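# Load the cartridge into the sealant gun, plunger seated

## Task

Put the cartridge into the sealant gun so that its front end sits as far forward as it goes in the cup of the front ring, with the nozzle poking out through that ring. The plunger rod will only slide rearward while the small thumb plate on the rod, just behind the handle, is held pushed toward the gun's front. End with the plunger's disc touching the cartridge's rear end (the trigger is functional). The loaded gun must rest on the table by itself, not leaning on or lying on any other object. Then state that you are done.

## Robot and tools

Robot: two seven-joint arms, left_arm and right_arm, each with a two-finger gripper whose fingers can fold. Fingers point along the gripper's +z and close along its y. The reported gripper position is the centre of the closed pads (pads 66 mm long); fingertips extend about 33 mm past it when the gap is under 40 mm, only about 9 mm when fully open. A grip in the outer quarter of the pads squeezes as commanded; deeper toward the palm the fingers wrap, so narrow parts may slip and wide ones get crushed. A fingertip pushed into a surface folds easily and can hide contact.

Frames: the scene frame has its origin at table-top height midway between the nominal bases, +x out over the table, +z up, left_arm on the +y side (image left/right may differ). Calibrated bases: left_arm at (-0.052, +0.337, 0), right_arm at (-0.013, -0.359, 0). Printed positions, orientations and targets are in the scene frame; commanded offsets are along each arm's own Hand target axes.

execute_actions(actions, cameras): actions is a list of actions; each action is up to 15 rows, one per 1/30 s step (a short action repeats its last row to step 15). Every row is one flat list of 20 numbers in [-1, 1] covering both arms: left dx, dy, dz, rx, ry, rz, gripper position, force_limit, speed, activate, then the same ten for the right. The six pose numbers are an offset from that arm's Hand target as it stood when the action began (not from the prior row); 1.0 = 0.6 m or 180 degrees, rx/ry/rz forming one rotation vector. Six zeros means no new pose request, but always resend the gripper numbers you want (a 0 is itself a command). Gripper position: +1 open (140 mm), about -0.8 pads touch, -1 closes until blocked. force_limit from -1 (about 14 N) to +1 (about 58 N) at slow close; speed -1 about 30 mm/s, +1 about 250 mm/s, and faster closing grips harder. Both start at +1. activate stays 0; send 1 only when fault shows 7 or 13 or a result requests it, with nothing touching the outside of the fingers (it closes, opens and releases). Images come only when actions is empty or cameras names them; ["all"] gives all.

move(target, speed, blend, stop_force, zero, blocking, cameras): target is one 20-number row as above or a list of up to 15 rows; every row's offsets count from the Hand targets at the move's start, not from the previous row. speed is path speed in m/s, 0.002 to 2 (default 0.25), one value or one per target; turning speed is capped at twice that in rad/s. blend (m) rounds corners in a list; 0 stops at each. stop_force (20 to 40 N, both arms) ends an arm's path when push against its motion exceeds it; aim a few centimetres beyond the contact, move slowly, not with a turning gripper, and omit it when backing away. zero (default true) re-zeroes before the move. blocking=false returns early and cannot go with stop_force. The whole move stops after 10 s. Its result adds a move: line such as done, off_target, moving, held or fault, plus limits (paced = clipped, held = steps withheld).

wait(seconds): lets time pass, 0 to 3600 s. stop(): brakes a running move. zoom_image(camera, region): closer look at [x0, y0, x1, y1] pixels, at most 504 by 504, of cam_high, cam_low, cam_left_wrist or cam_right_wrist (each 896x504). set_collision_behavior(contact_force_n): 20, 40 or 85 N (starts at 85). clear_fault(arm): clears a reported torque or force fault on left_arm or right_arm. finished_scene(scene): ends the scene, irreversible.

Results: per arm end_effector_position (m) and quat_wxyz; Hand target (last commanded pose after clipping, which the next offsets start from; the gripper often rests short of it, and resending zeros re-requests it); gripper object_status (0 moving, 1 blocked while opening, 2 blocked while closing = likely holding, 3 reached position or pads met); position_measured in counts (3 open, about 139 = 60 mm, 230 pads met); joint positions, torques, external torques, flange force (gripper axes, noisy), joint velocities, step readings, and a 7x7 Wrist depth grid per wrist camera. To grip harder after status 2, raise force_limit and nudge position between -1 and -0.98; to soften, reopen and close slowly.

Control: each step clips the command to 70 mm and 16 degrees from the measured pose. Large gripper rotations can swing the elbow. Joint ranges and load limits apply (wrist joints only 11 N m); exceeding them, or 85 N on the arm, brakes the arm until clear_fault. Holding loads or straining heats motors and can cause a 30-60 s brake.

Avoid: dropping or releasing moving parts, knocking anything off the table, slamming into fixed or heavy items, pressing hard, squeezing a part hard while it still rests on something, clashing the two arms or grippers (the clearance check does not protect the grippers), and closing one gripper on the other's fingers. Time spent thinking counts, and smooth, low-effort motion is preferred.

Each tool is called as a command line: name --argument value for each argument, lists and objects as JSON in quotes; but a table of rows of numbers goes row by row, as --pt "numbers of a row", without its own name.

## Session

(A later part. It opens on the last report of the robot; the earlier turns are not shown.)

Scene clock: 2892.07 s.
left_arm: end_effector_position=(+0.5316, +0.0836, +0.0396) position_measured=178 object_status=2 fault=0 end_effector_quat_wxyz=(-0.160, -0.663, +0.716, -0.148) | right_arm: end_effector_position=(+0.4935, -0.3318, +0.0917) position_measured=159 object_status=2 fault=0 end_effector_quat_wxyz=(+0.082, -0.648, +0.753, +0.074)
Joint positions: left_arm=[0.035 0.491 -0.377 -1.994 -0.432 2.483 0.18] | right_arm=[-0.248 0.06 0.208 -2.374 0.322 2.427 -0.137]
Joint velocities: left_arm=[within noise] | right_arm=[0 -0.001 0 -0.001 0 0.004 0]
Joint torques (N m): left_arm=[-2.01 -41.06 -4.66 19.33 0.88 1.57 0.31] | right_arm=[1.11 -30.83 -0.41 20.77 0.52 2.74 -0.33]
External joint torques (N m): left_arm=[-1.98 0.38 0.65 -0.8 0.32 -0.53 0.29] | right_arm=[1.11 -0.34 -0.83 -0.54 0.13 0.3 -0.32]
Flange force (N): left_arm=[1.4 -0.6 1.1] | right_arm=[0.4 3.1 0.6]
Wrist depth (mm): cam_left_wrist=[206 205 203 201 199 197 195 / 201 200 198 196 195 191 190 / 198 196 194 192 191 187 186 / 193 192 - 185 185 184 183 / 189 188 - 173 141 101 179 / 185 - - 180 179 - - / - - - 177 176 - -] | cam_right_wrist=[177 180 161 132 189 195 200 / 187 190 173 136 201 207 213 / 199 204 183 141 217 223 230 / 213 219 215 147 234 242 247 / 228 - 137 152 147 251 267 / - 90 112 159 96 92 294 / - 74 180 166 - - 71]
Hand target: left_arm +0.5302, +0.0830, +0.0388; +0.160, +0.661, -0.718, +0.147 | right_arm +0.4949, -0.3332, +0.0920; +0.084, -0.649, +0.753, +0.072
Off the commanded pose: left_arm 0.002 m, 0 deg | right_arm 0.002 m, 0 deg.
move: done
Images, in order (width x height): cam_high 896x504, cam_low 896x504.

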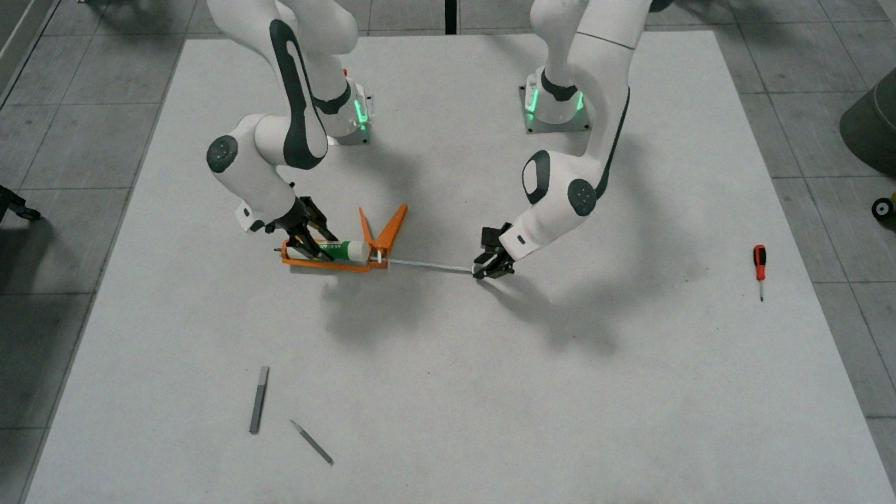

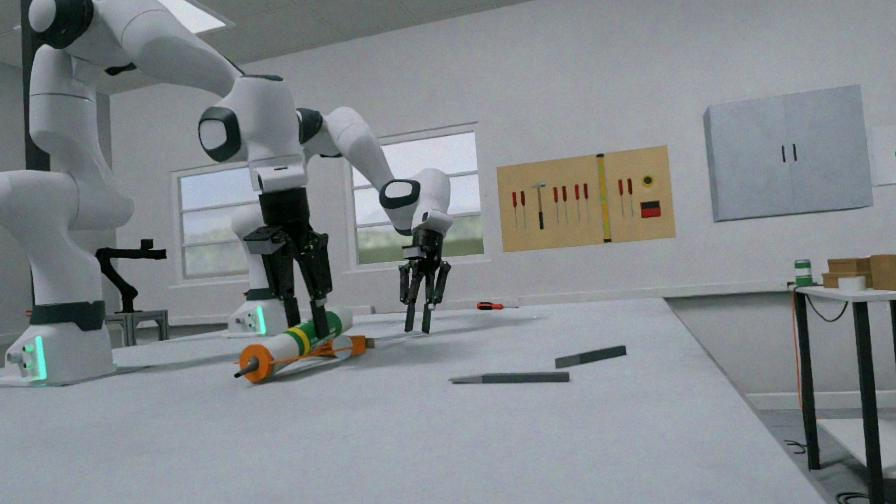

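move --target '[0,0,0,0,0,0,-1,0,-1,0,0.0073,0,-0.0047,0,0,0,-1,0,-1,0]' --speed 0.04 --cameras '["cam_low","cam_high"]'

zoom_image --camera "cam_low" --region '[230, 335, 280, 390]'

zoom_image --camera "cam_high" --region '[345, 230, 400, 280]'

Scene clock: 2964.43 s.
left_arm: end_effector_position=(+0.5316, +0.0836, +0.0396) position_measured=178 object_status=2 fault=0 end_effector_quat_wxyz=(-0.160, -0.663, +0.716, -0.148) | right_arm: end_effector_position=(+0.4936, -0.3368, +0.0920) position_measured=159 object_status=2 fault=0 end_effector_quat_wxyz=(+0.083, -0.647, +0.755, +0.074)
Joint positions: left_arm=[0.035 0.491 -0.377 -1.994 -0.432 2.483 0.18] | right_arm=[-0.252 0.06 0.202 -2.375 0.322 2.426 -0.144]
Joint velocities: left_arm=[within noise] | right_arm=[0 -0.001 -0.001 0 0.001 -0.001 -0.004]
Joint torques (N m): left_arm=[-1.98 -41.12 -4.56 19.28 0.89 1.58 0.25] | right_arm=[0.89 -32.65 -0.21 20.87 0.45 2.13 -0.23]
External joint torques (N m): left_arm=[-2.27 0.52 0.51 -1.01 0.33 -0.56 0.23] | right_arm=[0.81 -2.27 -0.69 -0.38 0.06 -0.3 -0.22]
Flange force (N): left_arm=[1.8 -0.4 1.5] | right_arm=[-0.1 7.1 -5.0]
Wrist depth (mm): cam_left_wrist=[208 205 201 201 199 197 194 / 202 200 198 196 194 193 190 / 197 196 194 192 190 188 187 / 193 191 192 186 184 184 183 / 190 188 - 174 141 101 179 / 186 - - 180 179 - - / - - - 177 176 - -] | cam_right_wrist=[177 180 159 132 189 192 200 / 189 189 171 136 175 208 212 / 201 205 203 141 217 223 - / 215 218 216 147 234 242 250 / 230 232 136 153 146 256 269 / - 90 165 159 96 96 291 / - 74 - 166 - - 74]
Hand target: left_arm +0.5302, +0.0830, +0.0388; +0.160, +0.661, -0.718, +0.147 | right_arm +0.4941, -0.3380, +0.0938; +0.084, -0.649, +0.753, +0.072
Off the commanded pose: left_arm 0.002 m, 0 deg | right_arm 0.002 m, 0 deg.
move: done
Images, in order (width x height): cam_high 896x504, cam_low 896x504.

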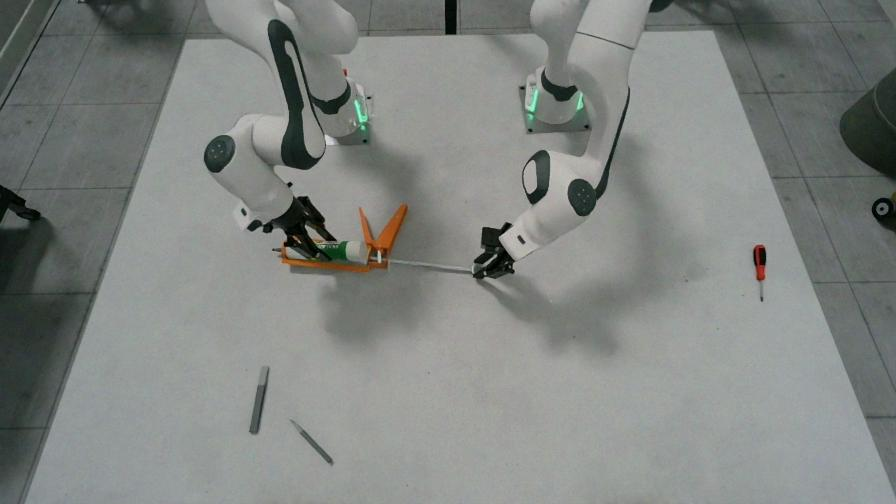

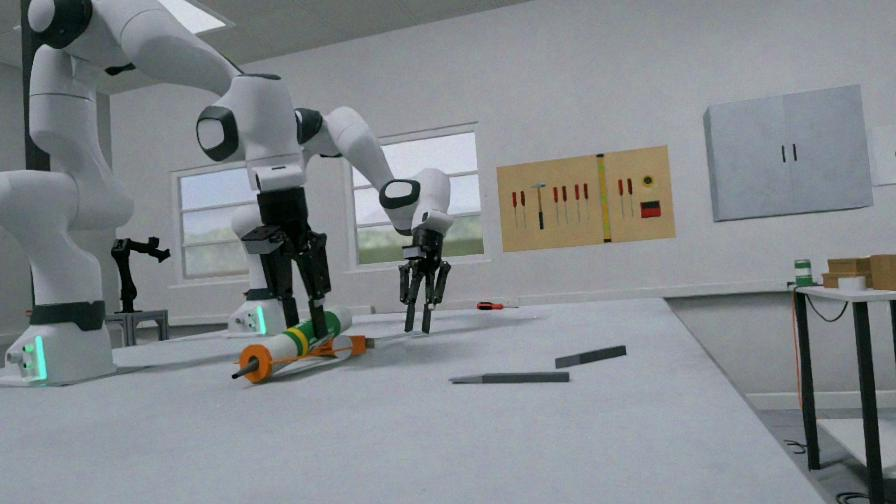

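Scaled by 9.164 from the camera's image (finer frame: 1280x720).

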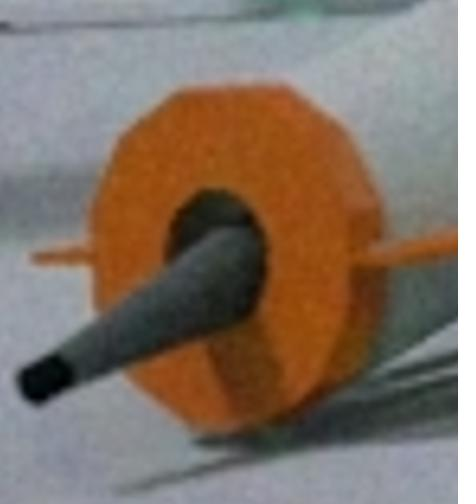

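Scaled by 9.164 from the camera's image (finer frame: 1280x720).

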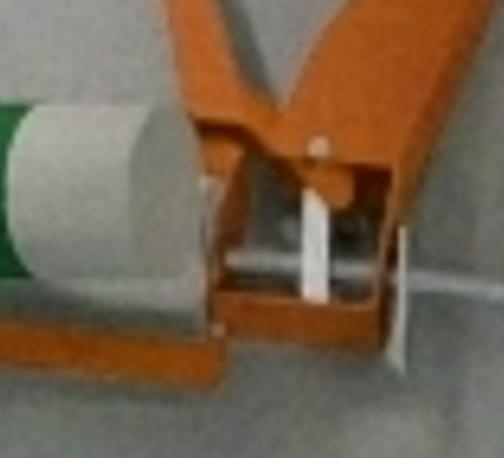

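move --target '[0,0,0,0,0,0,-1,0,-1,0,-0.0007,0,0.0094,0,0.015,0,-1,0,-1,0]' --speed 0.03 --cameras '["cam_low","cam_high","cam_right_wrist"]'

zoom_image --camera "cam_low" --region '[220, 290, 400, 400]'

zoom_image --camera "cam_high" --region '[345, 230, 400, 280]'

Scene clock: 3006.13 s.
left_arm: end_effector_position=(+0.5316, +0.0836, +0.0396) position_measured=178 object_status=2 fault=0 end_effector_quat_wxyz=(-0.160, -0.663, +0.716, -0.148) | right_arm: end_effector_position=(+0.4926, -0.3366, +0.0875) position_measured=159 object_status=2 fault=0 end_effector_quat_wxyz=(+0.065, -0.651, +0.754, +0.059)
Joint positions: left_arm=[0.035 0.491 -0.377 -1.994 -0.432 2.483 0.18] | right_arm=[-0.234 0.066 0.205 -2.377 0.253 2.44 -0.081]
Joint velocities: left_arm=[within noise] | right_arm=[0 0 -0.001 0 -0.001 -0.001 0.004]
Joint torques (N m): left_arm=[-1.91 -41.3 -4.65 19.26 0.88 1.59 0.28] | right_arm=[1.76 -31.36 0.13 21.11 0.17 2.85 0.11]
External joint torques (N m): left_arm=[-2.05 0.27 0.54 -1.01 0.32 -0.54 0.27] | right_arm=[1.78 -0.88 -0.3 -0.05 -0.23 0.35 0.11]
Flange force (N): left_arm=[1.6 0.4 0.9] | right_arm=[-1.9 2.5 -0.5]
Wrist depth (mm): cam_left_wrist=[207 203 203 199 199 197 195 / 202 201 198 195 194 193 191 / 197 195 194 192 190 188 187 / 193 191 191 186 185 185 184 / 190 188 - 174 140 - 179 / 186 - - 180 179 - - / - - - 177 176 - -] | cam_right_wrist=[- 180 159 133 188 195 200 / 185 188 170 137 200 206 211 / 196 200 198 142 213 220 227 / 208 211 211 147 228 235 240 / 222 221 136 152 146 247 255 / - 90 139 159 96 92 280 / - 74 180 165 - - 74]
Hand target: left_arm +0.5302, +0.0830, +0.0388; +0.160, +0.661, -0.718, +0.147 | right_arm +0.4944, -0.3364, +0.0884; +0.066, -0.651, +0.754, +0.057
Off the commanded pose: left_arm 0.002 m, 0 deg | right_arm 0.002 m, 0 deg.
move: done
Images, in order (width x height): cam_high 896x504, cam_low 896x504, cam_right_wrist 896x504.

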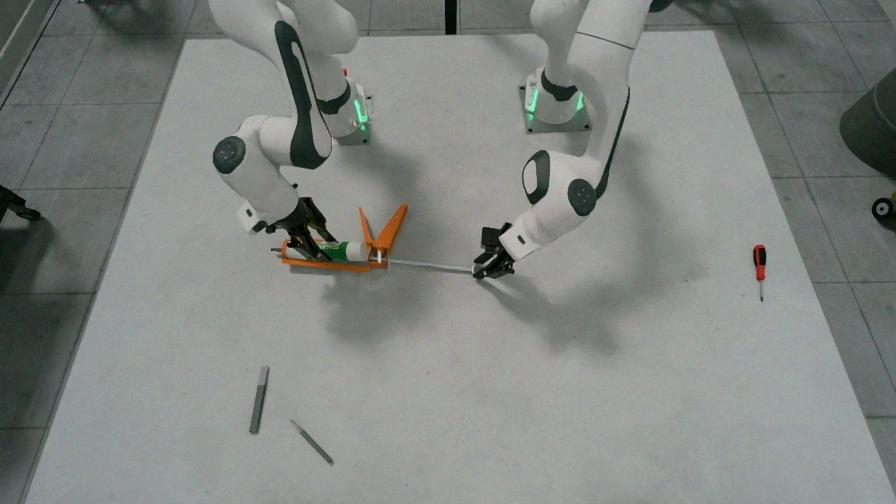

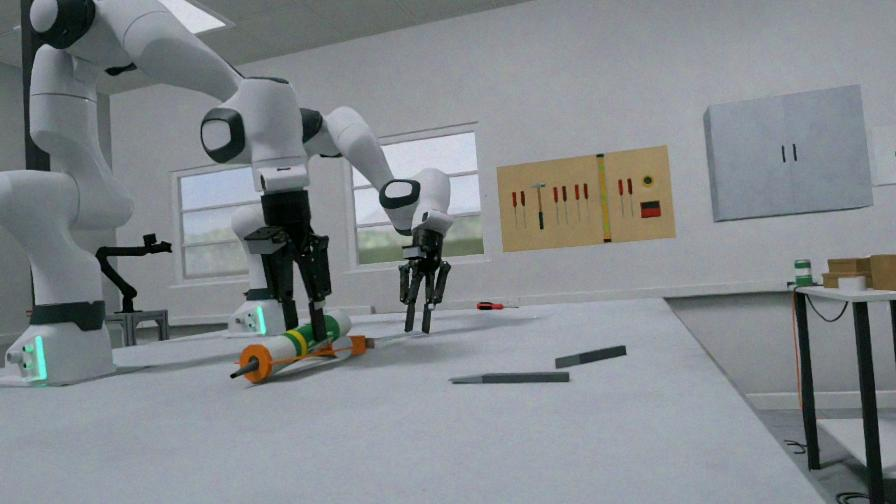

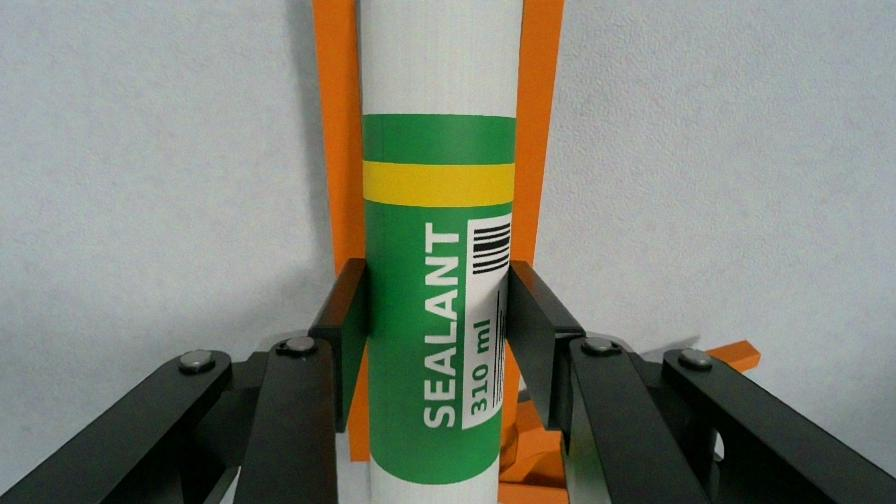

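Scaled by 2.800 from the camera's image (finer frame: 1280x720).

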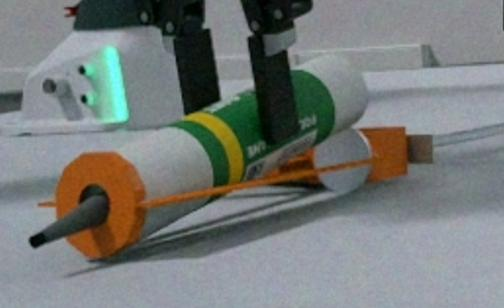

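Scaled by 9.164 from the camera's image (finer frame: 1280x720).

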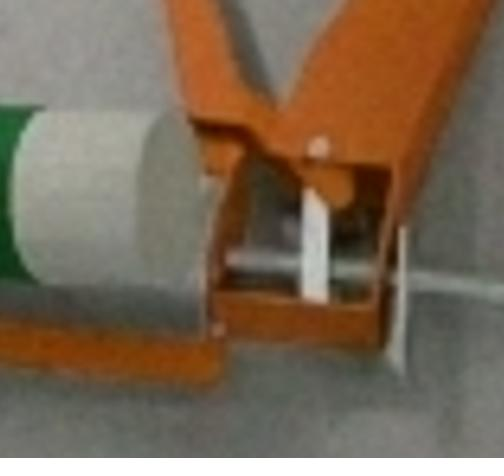

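move --pt "0 0 0 0 0 0 -1 0 -1 0 -0.0008 0 0.0153 0 0.0226 0 -1 0 -1 0" --pt "0 0 0 0 0 0 -1 0 -1 0 -0.0003 0 0.0293 0 0.0448 0 -1 0 -1 0" --speed 0.03 --cameras '["cam_low","cam_high","cam_right_wrist"]'

zoom_image --camera "cam_low" --region '[220, 290, 400, 400]'

zoom_image --camera "cam_high" --region '[270, 220, 410, 290]'

Scene clock: 3040.07 s.
left_arm: end_effector_position=(+0.5316, +0.0836, +0.0396) position_measured=178 object_status=2 fault=0 end_effector_quat_wxyz=(-0.160, -0.663, +0.716, -0.148) | right_arm: end_effector_position=(+0.4925, -0.3320, +0.0698) position_measured=159 object_status=2 fault=0 end_effector_quat_wxyz=(+0.012, -0.655, +0.755, +0.014)
Joint positions: left_arm=[0.035 0.491 -0.377 -1.994 -0.432 2.483 0.18] | right_arm=[-0.162 0.107 0.201 -2.369 0.023 2.475 0.159]
Joint velocities: left_arm=[within noise] | right_arm=[-0.001 0.002 -0.001 0 0 0.001 0.004]
Joint torques (N m): left_arm=[-2.01 -41.05 -4.57 19.28 0.88 1.57 0.28] | right_arm=[0.99 -31.99 -0.79 20.68 -0.1 2.71 0.17]
External joint torques (N m): left_arm=[-2.05 0.6 0.71 -0.95 0.31 -0.54 0.27] | right_arm=[1.06 -0.66 -1.45 0.1 -0.54 0.15 0.17]
Flange force (N): left_arm=[1.4 -0.7 1.6] | right_arm=[-0.3 0.7 -0.4]
Wrist depth (mm): cam_left_wrist=[207 205 203 200 199 197 195 / 201 202 200 196 194 192 190 / 198 195 194 192 190 189 188 / 193 191 189 186 185 184 183 / 189 188 188 174 140 101 179 / 185 - - 180 - - - / - - - 177 - - -] | cam_right_wrist=[170 173 152 133 185 190 196 / 177 - 159 137 191 198 202 / 183 187 167 142 200 205 212 / 190 196 194 147 208 215 221 / 197 200 137 152 147 216 233 / - 90 112 159 96 96 240 / - 74 198 165 - - 75]
Hand target: left_arm +0.5302, +0.0830, +0.0388; +0.160, +0.661, -0.718, +0.147 | right_arm +0.4949, -0.3332, +0.0711; +0.013, -0.653, +0.757, +0.011
Off the commanded pose: left_arm 0.002 m, 0 deg | right_arm 0.003 m, 0 deg.
move: done
Images, in order (width x height): cam_high 896x504, cam_low 896x504, cam_right_wrist 896x504.

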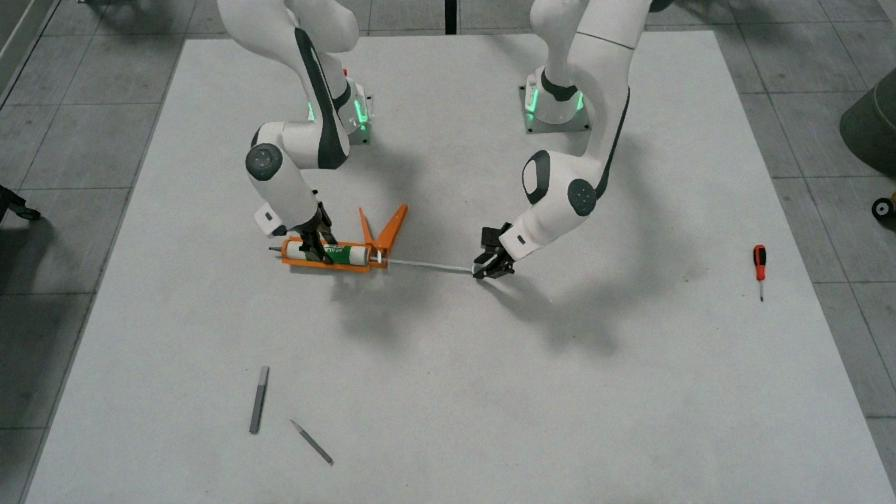

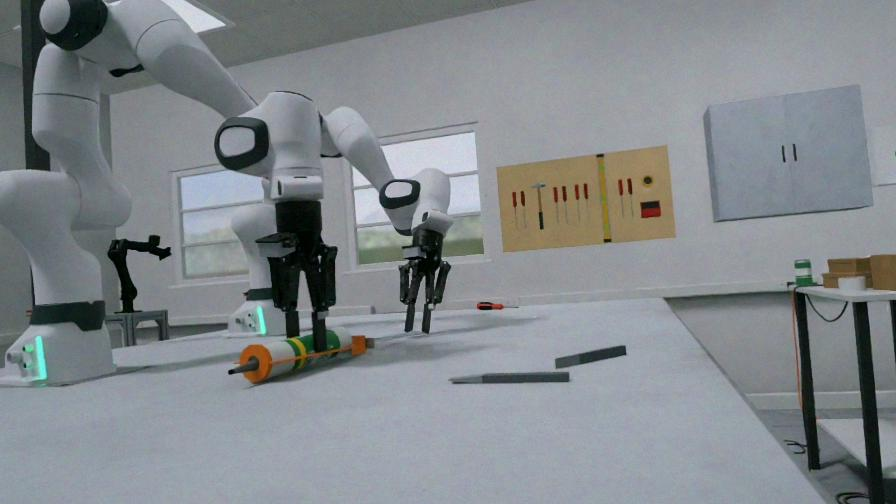

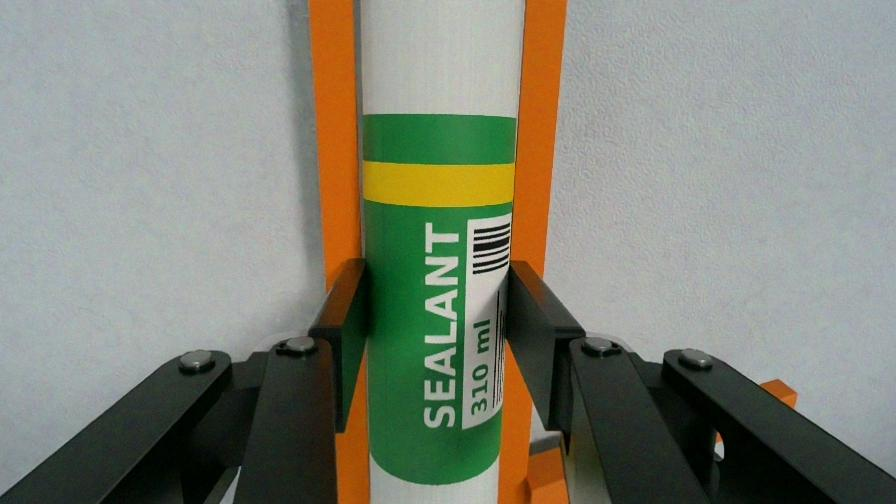

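Scaled by 2.800 from the camera's image (finer frame: 1280x720).

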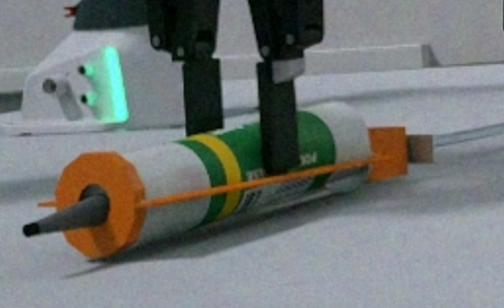

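Scaled by 3.600 from the camera's image (finer frame: 1280x720).

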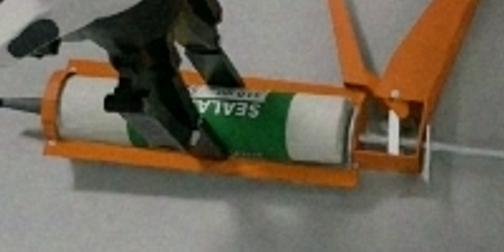

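zoom_image --camera "cam_high" --region '[345, 230, 400, 280]'

zoom_image --camera "cam_low" --region '[225, 335, 285, 390]'

zoom_image --camera "cam_high" --region '[265, 225, 320, 275]'

Scaled by 9.164 from the camera's image (finer frame: 1280x720).

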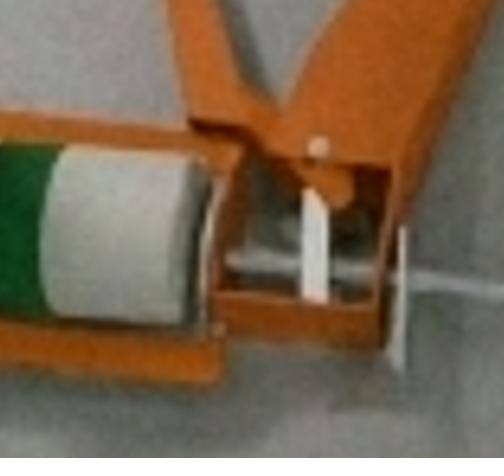

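Scaled by 8.400 from the camera's image (finer frame: 1280x720).

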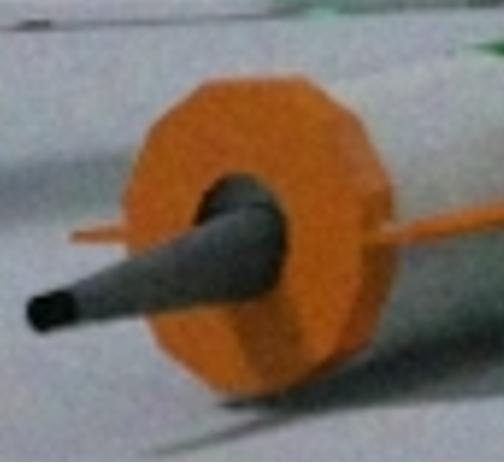

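Scaled by 9.164 from the camera's image (finer frame: 1280x720).

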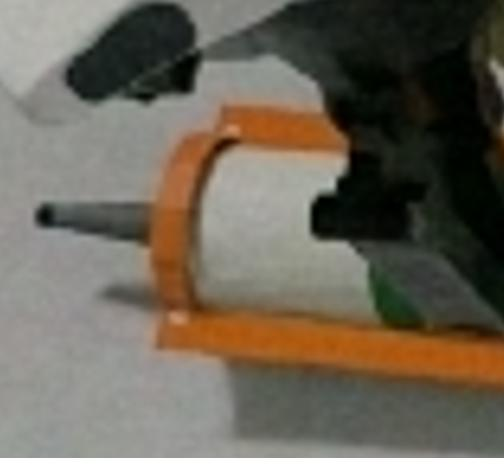

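move --target '[0,0,0,0,0,0,-1,0,-1,0,0.0070,0,0.0048,0,0.0072,0,-1,0,-1,0]' --speed 0.03 --cameras '["cam_low","cam_high","cam_right_wrist"]'

zoom_image --camera "cam_high" --region '[345, 230, 400, 280]'

zoom_image --camera "cam_high" --region '[265, 225, 320, 275]'

Scene clock: 3072.73 s.
left_arm: end_effector_position=(+0.5316, +0.0836, +0.0397) position_measured=178 object_status=2 fault=0 end_effector_quat_wxyz=(-0.160, -0.663, +0.716, -0.148) | right_arm: end_effector_position=(+0.4924, -0.3357, +0.0676) position_measured=159 object_status=2 fault=0 end_effector_quat_wxyz=(+0.003, -0.655, +0.755, +0.006)
Joint positions: left_arm=[0.035 0.491 -0.377 -1.994 -0.432 2.483 0.18] | right_arm=[-0.155 0.113 0.196 -2.368 -0.014 2.476 0.191]
Joint velocities: left_arm=[within noise] | right_arm=[0 0 0 -0.001 -0.001 0 0.005]
Joint torques (N m): left_arm=[-2.01 -41.04 -4.64 19.24 0.88 1.57 0.32] | right_arm=[0.55 -31.25 -0.84 20.19 -0.07 2.78 0.02]
External joint torques (N m): left_arm=[-1.98 0.52 0.7 -0.99 0.32 -0.55 0.3] | right_arm=[0.52 0.22 -1.61 -0.33 -0.52 0.21 0.02]
Flange force (N): left_arm=[1.3 -0.3 1.3] | right_arm=[0.7 0.0 1.8]
Wrist depth (mm): cam_left_wrist=[206 204 203 201 199 196 195 / 202 200 199 195 195 191 191 / 197 196 193 192 190 188 187 / 193 192 190 186 185 184 183 / 189 188 187 174 140 101 179 / 186 - - 180 180 - - / - - - 177 176 - -] | cam_right_wrist=[170 173 152 132 185 190 195 / 177 179 158 136 191 197 203 / 181 185 165 141 198 204 211 / 188 191 170 147 206 213 219 / 195 198 136 153 147 220 228 / - 90 139 159 96 96 237 / - 74 191 166 - - 74]
Hand target: left_arm +0.5302, +0.0830, +0.0388; +0.160, +0.661, -0.718, +0.147 | right_arm +0.4943, -0.3373, +0.0681; +0.004, -0.653, +0.757, +0.003
Off the commanded pose: left_arm 0.002 m, 0 deg | right_arm 0.003 m, 0 deg.
move: done
Images, in order (width x height): cam_high 896x504, cam_low 896x504, cam_right_wrist 896x504.

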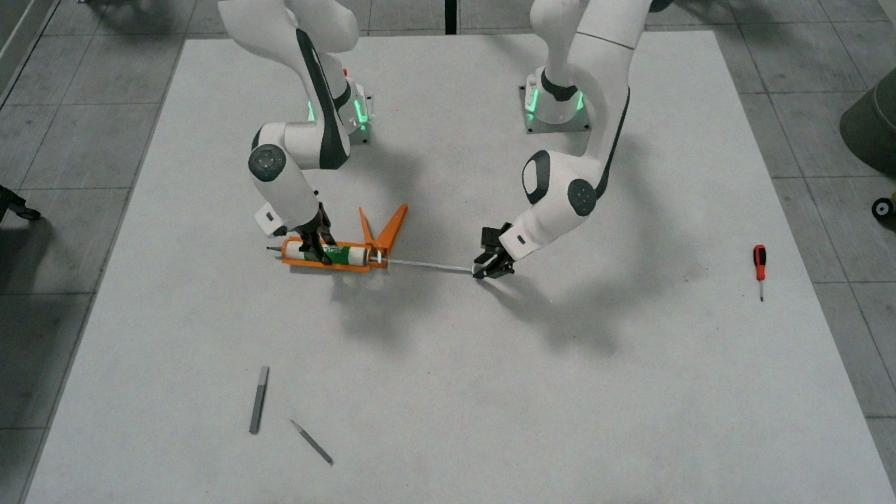

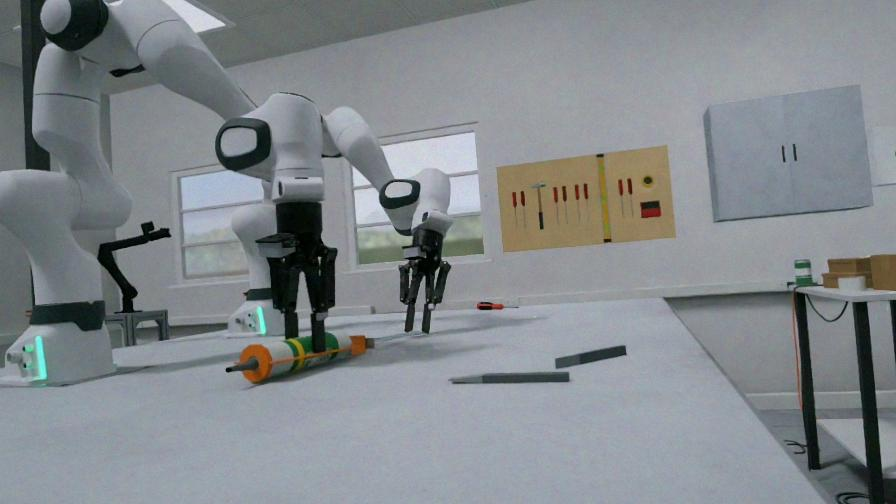

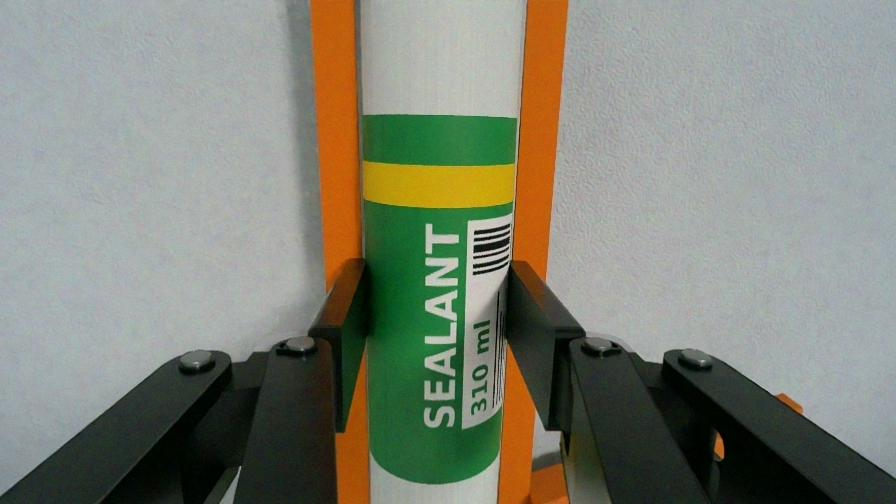

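Scaled by 9.164 from the camera's image (finer frame: 1280x720).

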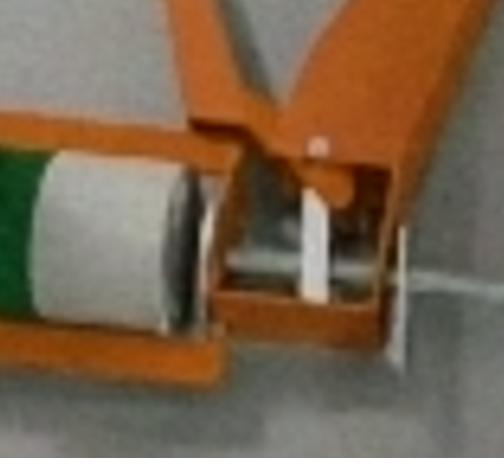

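Scaled by 9.164 from the camera's image (finer frame: 1280x720).

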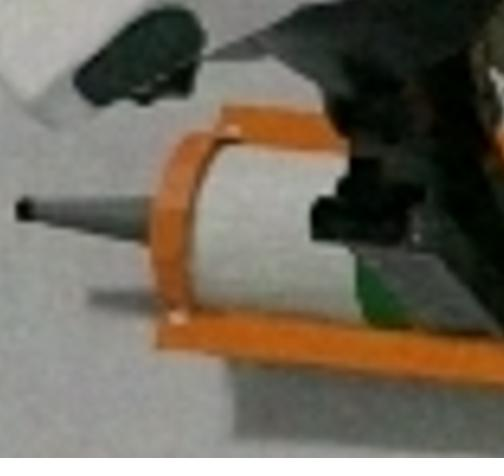

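move --target '[0,0,0,0,0,0,-1,0,-1,0,0.0108,0,-0.0008,0,0,0,-1,0,-1,0]' --speed 0.03 --cameras '["cam_low","cam_high"]'

zoom_image --camera "cam_high" --region '[345, 230, 400, 280]'

zoom_image --camera "cam_high" --region '[265, 225, 320, 275]'

zoom_image --camera "cam_low" --region '[220, 335, 280, 390]'

Scene clock: 3093.87 s.
left_arm: end_effector_position=(+0.5316, +0.0836, +0.0397) position_measured=178 object_status=2 fault=0 end_effector_quat_wxyz=(-0.160, -0.663, +0.716, -0.148) | right_arm: end_effector_position=(+0.4924, -0.3362, +0.0676) position_measured=159 object_status=2 fault=0 end_effector_quat_wxyz=(+0.003, -0.655, +0.755, +0.005)
Joint positions: left_arm=[0.035 0.491 -0.377 -1.994 -0.432 2.483 0.18] | right_arm=[-0.155 0.112 0.195 -2.368 -0.015 2.477 0.189]
Joint torques (N m): left_arm=[-1.94 -41.04 -4.61 19.26 0.88 1.77 0.26] | right_arm=[-2.82 -32.88 -3.88 19.17 -0.32 2.6 -0.4]
External joint torques (N m): left_arm=[-1.93 0.47 0.69 -0.95 0.32 -0.35 0.25] | right_arm=[-2.85 -1.44 -4.66 -1.35 -0.77 0.04 -0.4]
Flange force (N): left_arm=[1.3 0.0 1.6] | right_arm=[9.1 6.2 -1.7]
Wrist depth (mm): cam_left_wrist=[207 205 203 200 198 197 196 / 201 201 198 196 194 193 190 / - 197 193 193 190 188 186 / 193 192 191 186 184 184 183 / 191 188 - 174 141 101 179 / 185 - - 180 180 - - / - - - 177 176 - -] | cam_right_wrist=[170 173 152 132 185 190 196 / 176 180 158 136 190 197 203 / 181 185 166 141 198 204 210 / 187 192 170 147 206 212 218 / 197 198 136 152 147 222 226 / - 90 112 159 96 96 238 / - 74 190 166 - - 74]
Hand target: left_arm +0.5302, +0.0830, +0.0388; +0.160, +0.661, -0.718, +0.147 | right_arm +0.4933, -0.3437, +0.0685; +0.004, -0.653, +0.757, +0.003
Off the commanded pose: left_arm 0.002 m, 0 deg | right_arm 0.008 m, 0 deg.
move: off_target (right_arm)
Images, in order (width x height): cam_high 896x504, cam_low 896x504.

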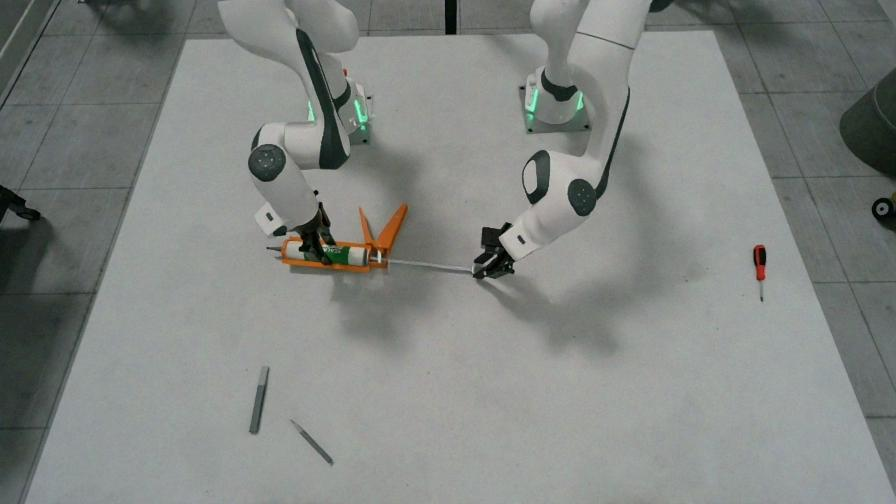

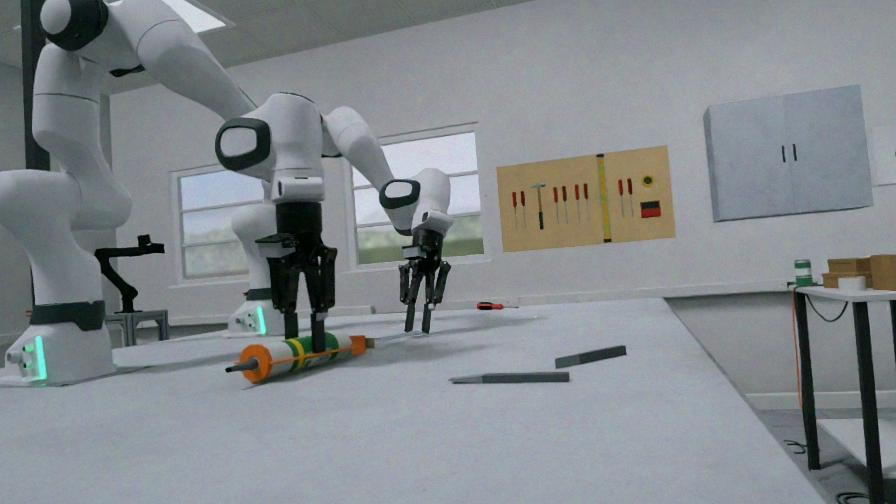

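Scaled by 9.164 from the camera's image (finer frame: 1280x720).

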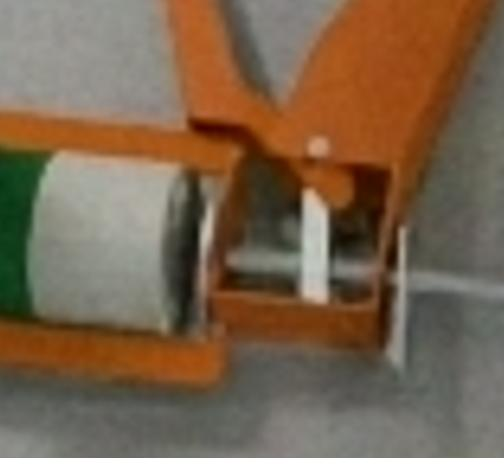

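Scaled by 9.164 from the camera's image (finer frame: 1280x720).

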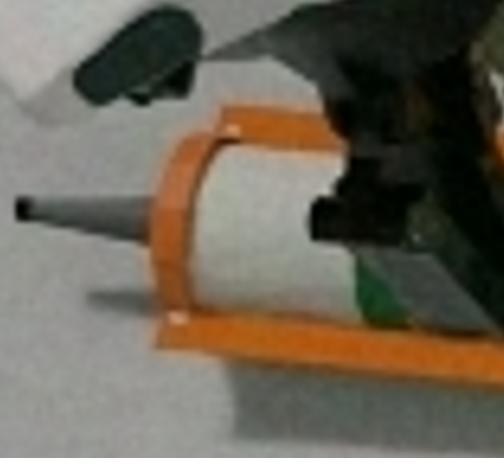

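Scaled by 8.400 from the camera's image (finer frame: 1280x720).

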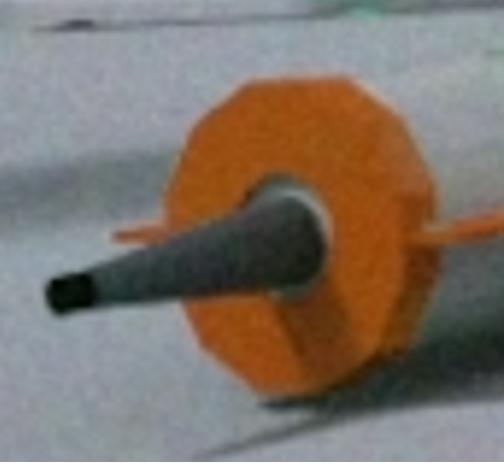

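move --pt "0 0 0 0 0 0 -1 0 -1 0 -0.0105 0 0.0025 0 0 0 -1 0 -1 0" --pt "0 0 0 0 0 0 -1 0 -1 0 -0.0105 0 0.0025 0 0 0 -0.1 0 -1 0" --speed 0.03 --cameras '["cam_low","cam_high","cam_right_wrist"]'

zoom_image --camera "cam_high" --region '[345, 230, 400, 280]'

zoom_image --camera "cam_low" --region '[220, 290, 400, 400]'

Scene clock: 3125.27 s.
left_arm: end_effector_position=(+0.5318, +0.0835, +0.0399) position_measured=178 object_status=2 fault=0 end_effector_quat_wxyz=(-0.160, -0.663, +0.716, -0.148) | right_arm: end_effector_position=(+0.4930, -0.3369, +0.0672) position_measured=141 object_status=0 fault=0 end_effector_quat_wxyz=(+0.004, -0.654, +0.757, +0.005)
Joint positions: left_arm=[0.035 0.49 -0.377 -1.994 -0.432 2.483 0.18] | right_arm=[-0.155 0.114 0.193 -2.367 -0.016 2.479 0.193]
Joint torques (N m): left_arm=[-1.97 -40.91 -4.64 19.17 0.85 1.57 0.31] | right_arm=[1.12 -30.78 -0.12 19.86 0.01 2.76 0.04]
External joint torques (N m): left_arm=[-1.81 0.46 0.78 -0.92 0.29 -0.51 0.29] | right_arm=[1.19 0.72 -0.81 -0.64 -0.44 0.2 0.04]
Flange force (N): left_arm=[1.1 -0.3 1.1] | right_arm=[-0.8 0.1 2.9]
Wrist depth (mm): cam_left_wrist=[207 204 204 201 199 196 194 / 201 200 199 196 195 192 191 / 198 196 194 193 190 188 187 / 193 192 190 176 184 184 182 / 190 188 187 174 141 101 179 / 186 - - 180 179 - - / - - - 177 - - -] | cam_right_wrist=[170 173 151 133 185 189 194 / 176 179 158 137 190 197 202 / 180 185 185 142 171 203 209 / 187 189 169 149 206 213 219 / 194 198 136 155 170 220 226 / - 90 176 162 126 91 237 / - - 192 169 - - 74]
Hand target: left_arm +0.5302, +0.0830, +0.0388; +0.160, +0.661, -0.718, +0.147 | right_arm +0.4942, -0.3374, +0.0670; +0.004, -0.653, +0.757, +0.003
Off the commanded pose: left_arm 0.002 m, 0 deg | right_arm 0.001 m, 0 deg.
move: done
Images, in order (width x height): cam_high 896x504, cam_low 896x504, cam_right_wrist 896x504.

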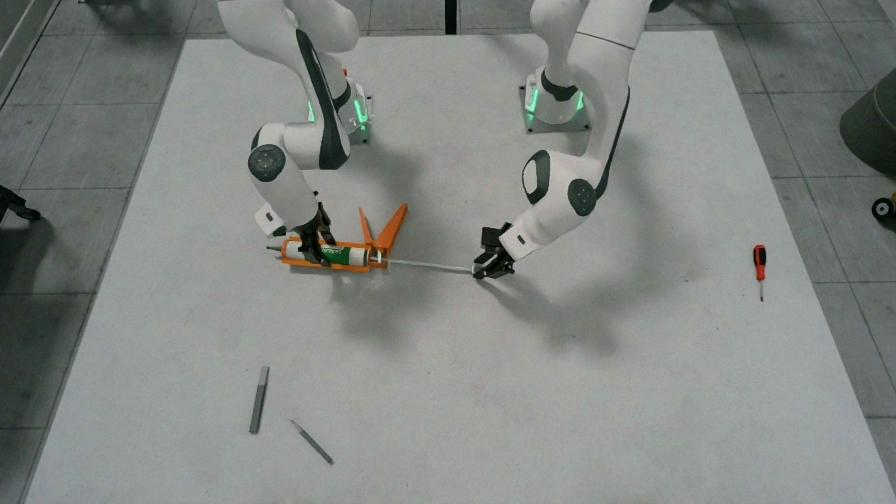

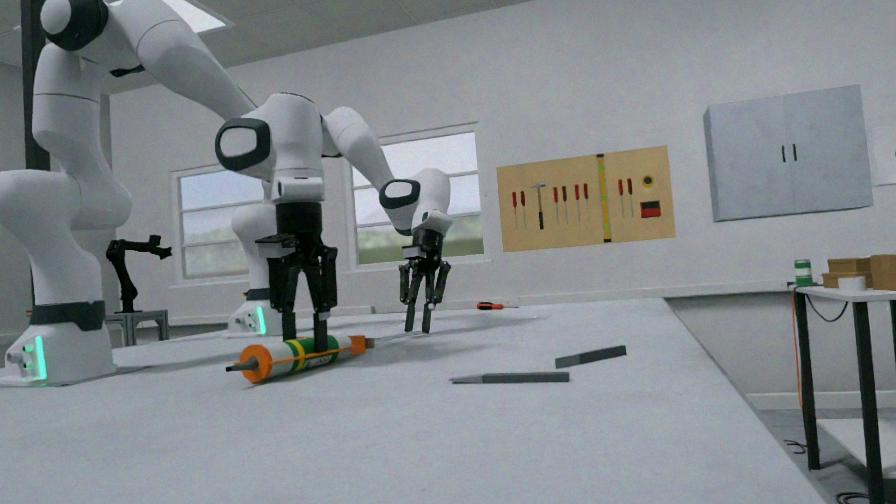

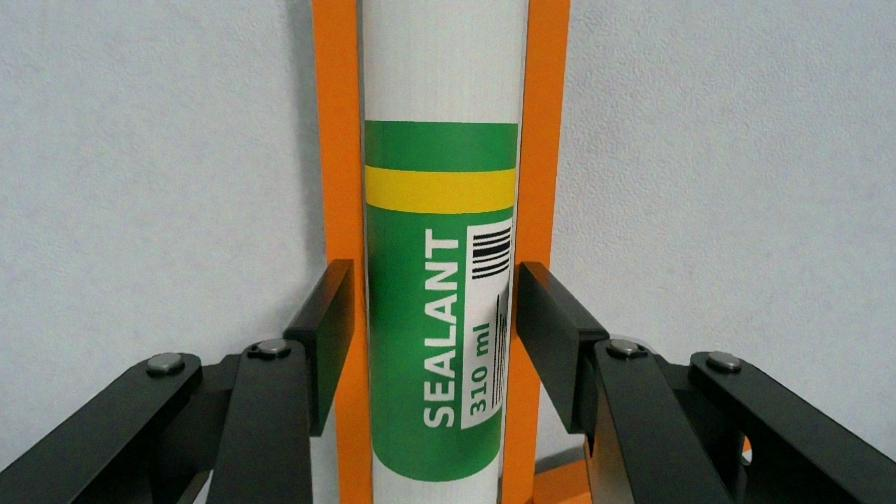

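Scaled by 9.164 from the camera's image (finer frame: 1280x720).

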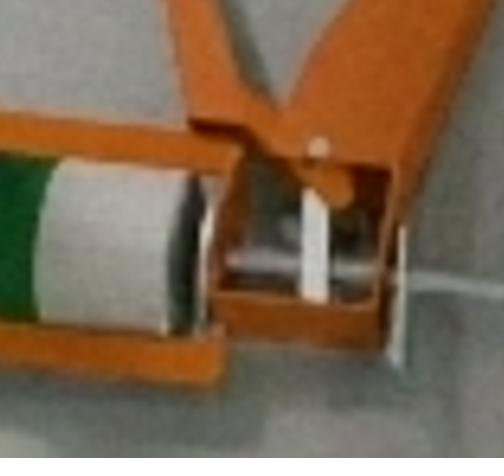

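Scaled by 2.800 from the camera's image (finer frame: 1280x720).

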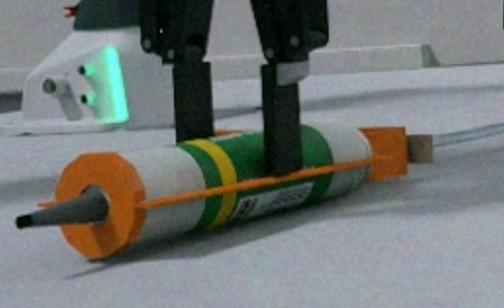

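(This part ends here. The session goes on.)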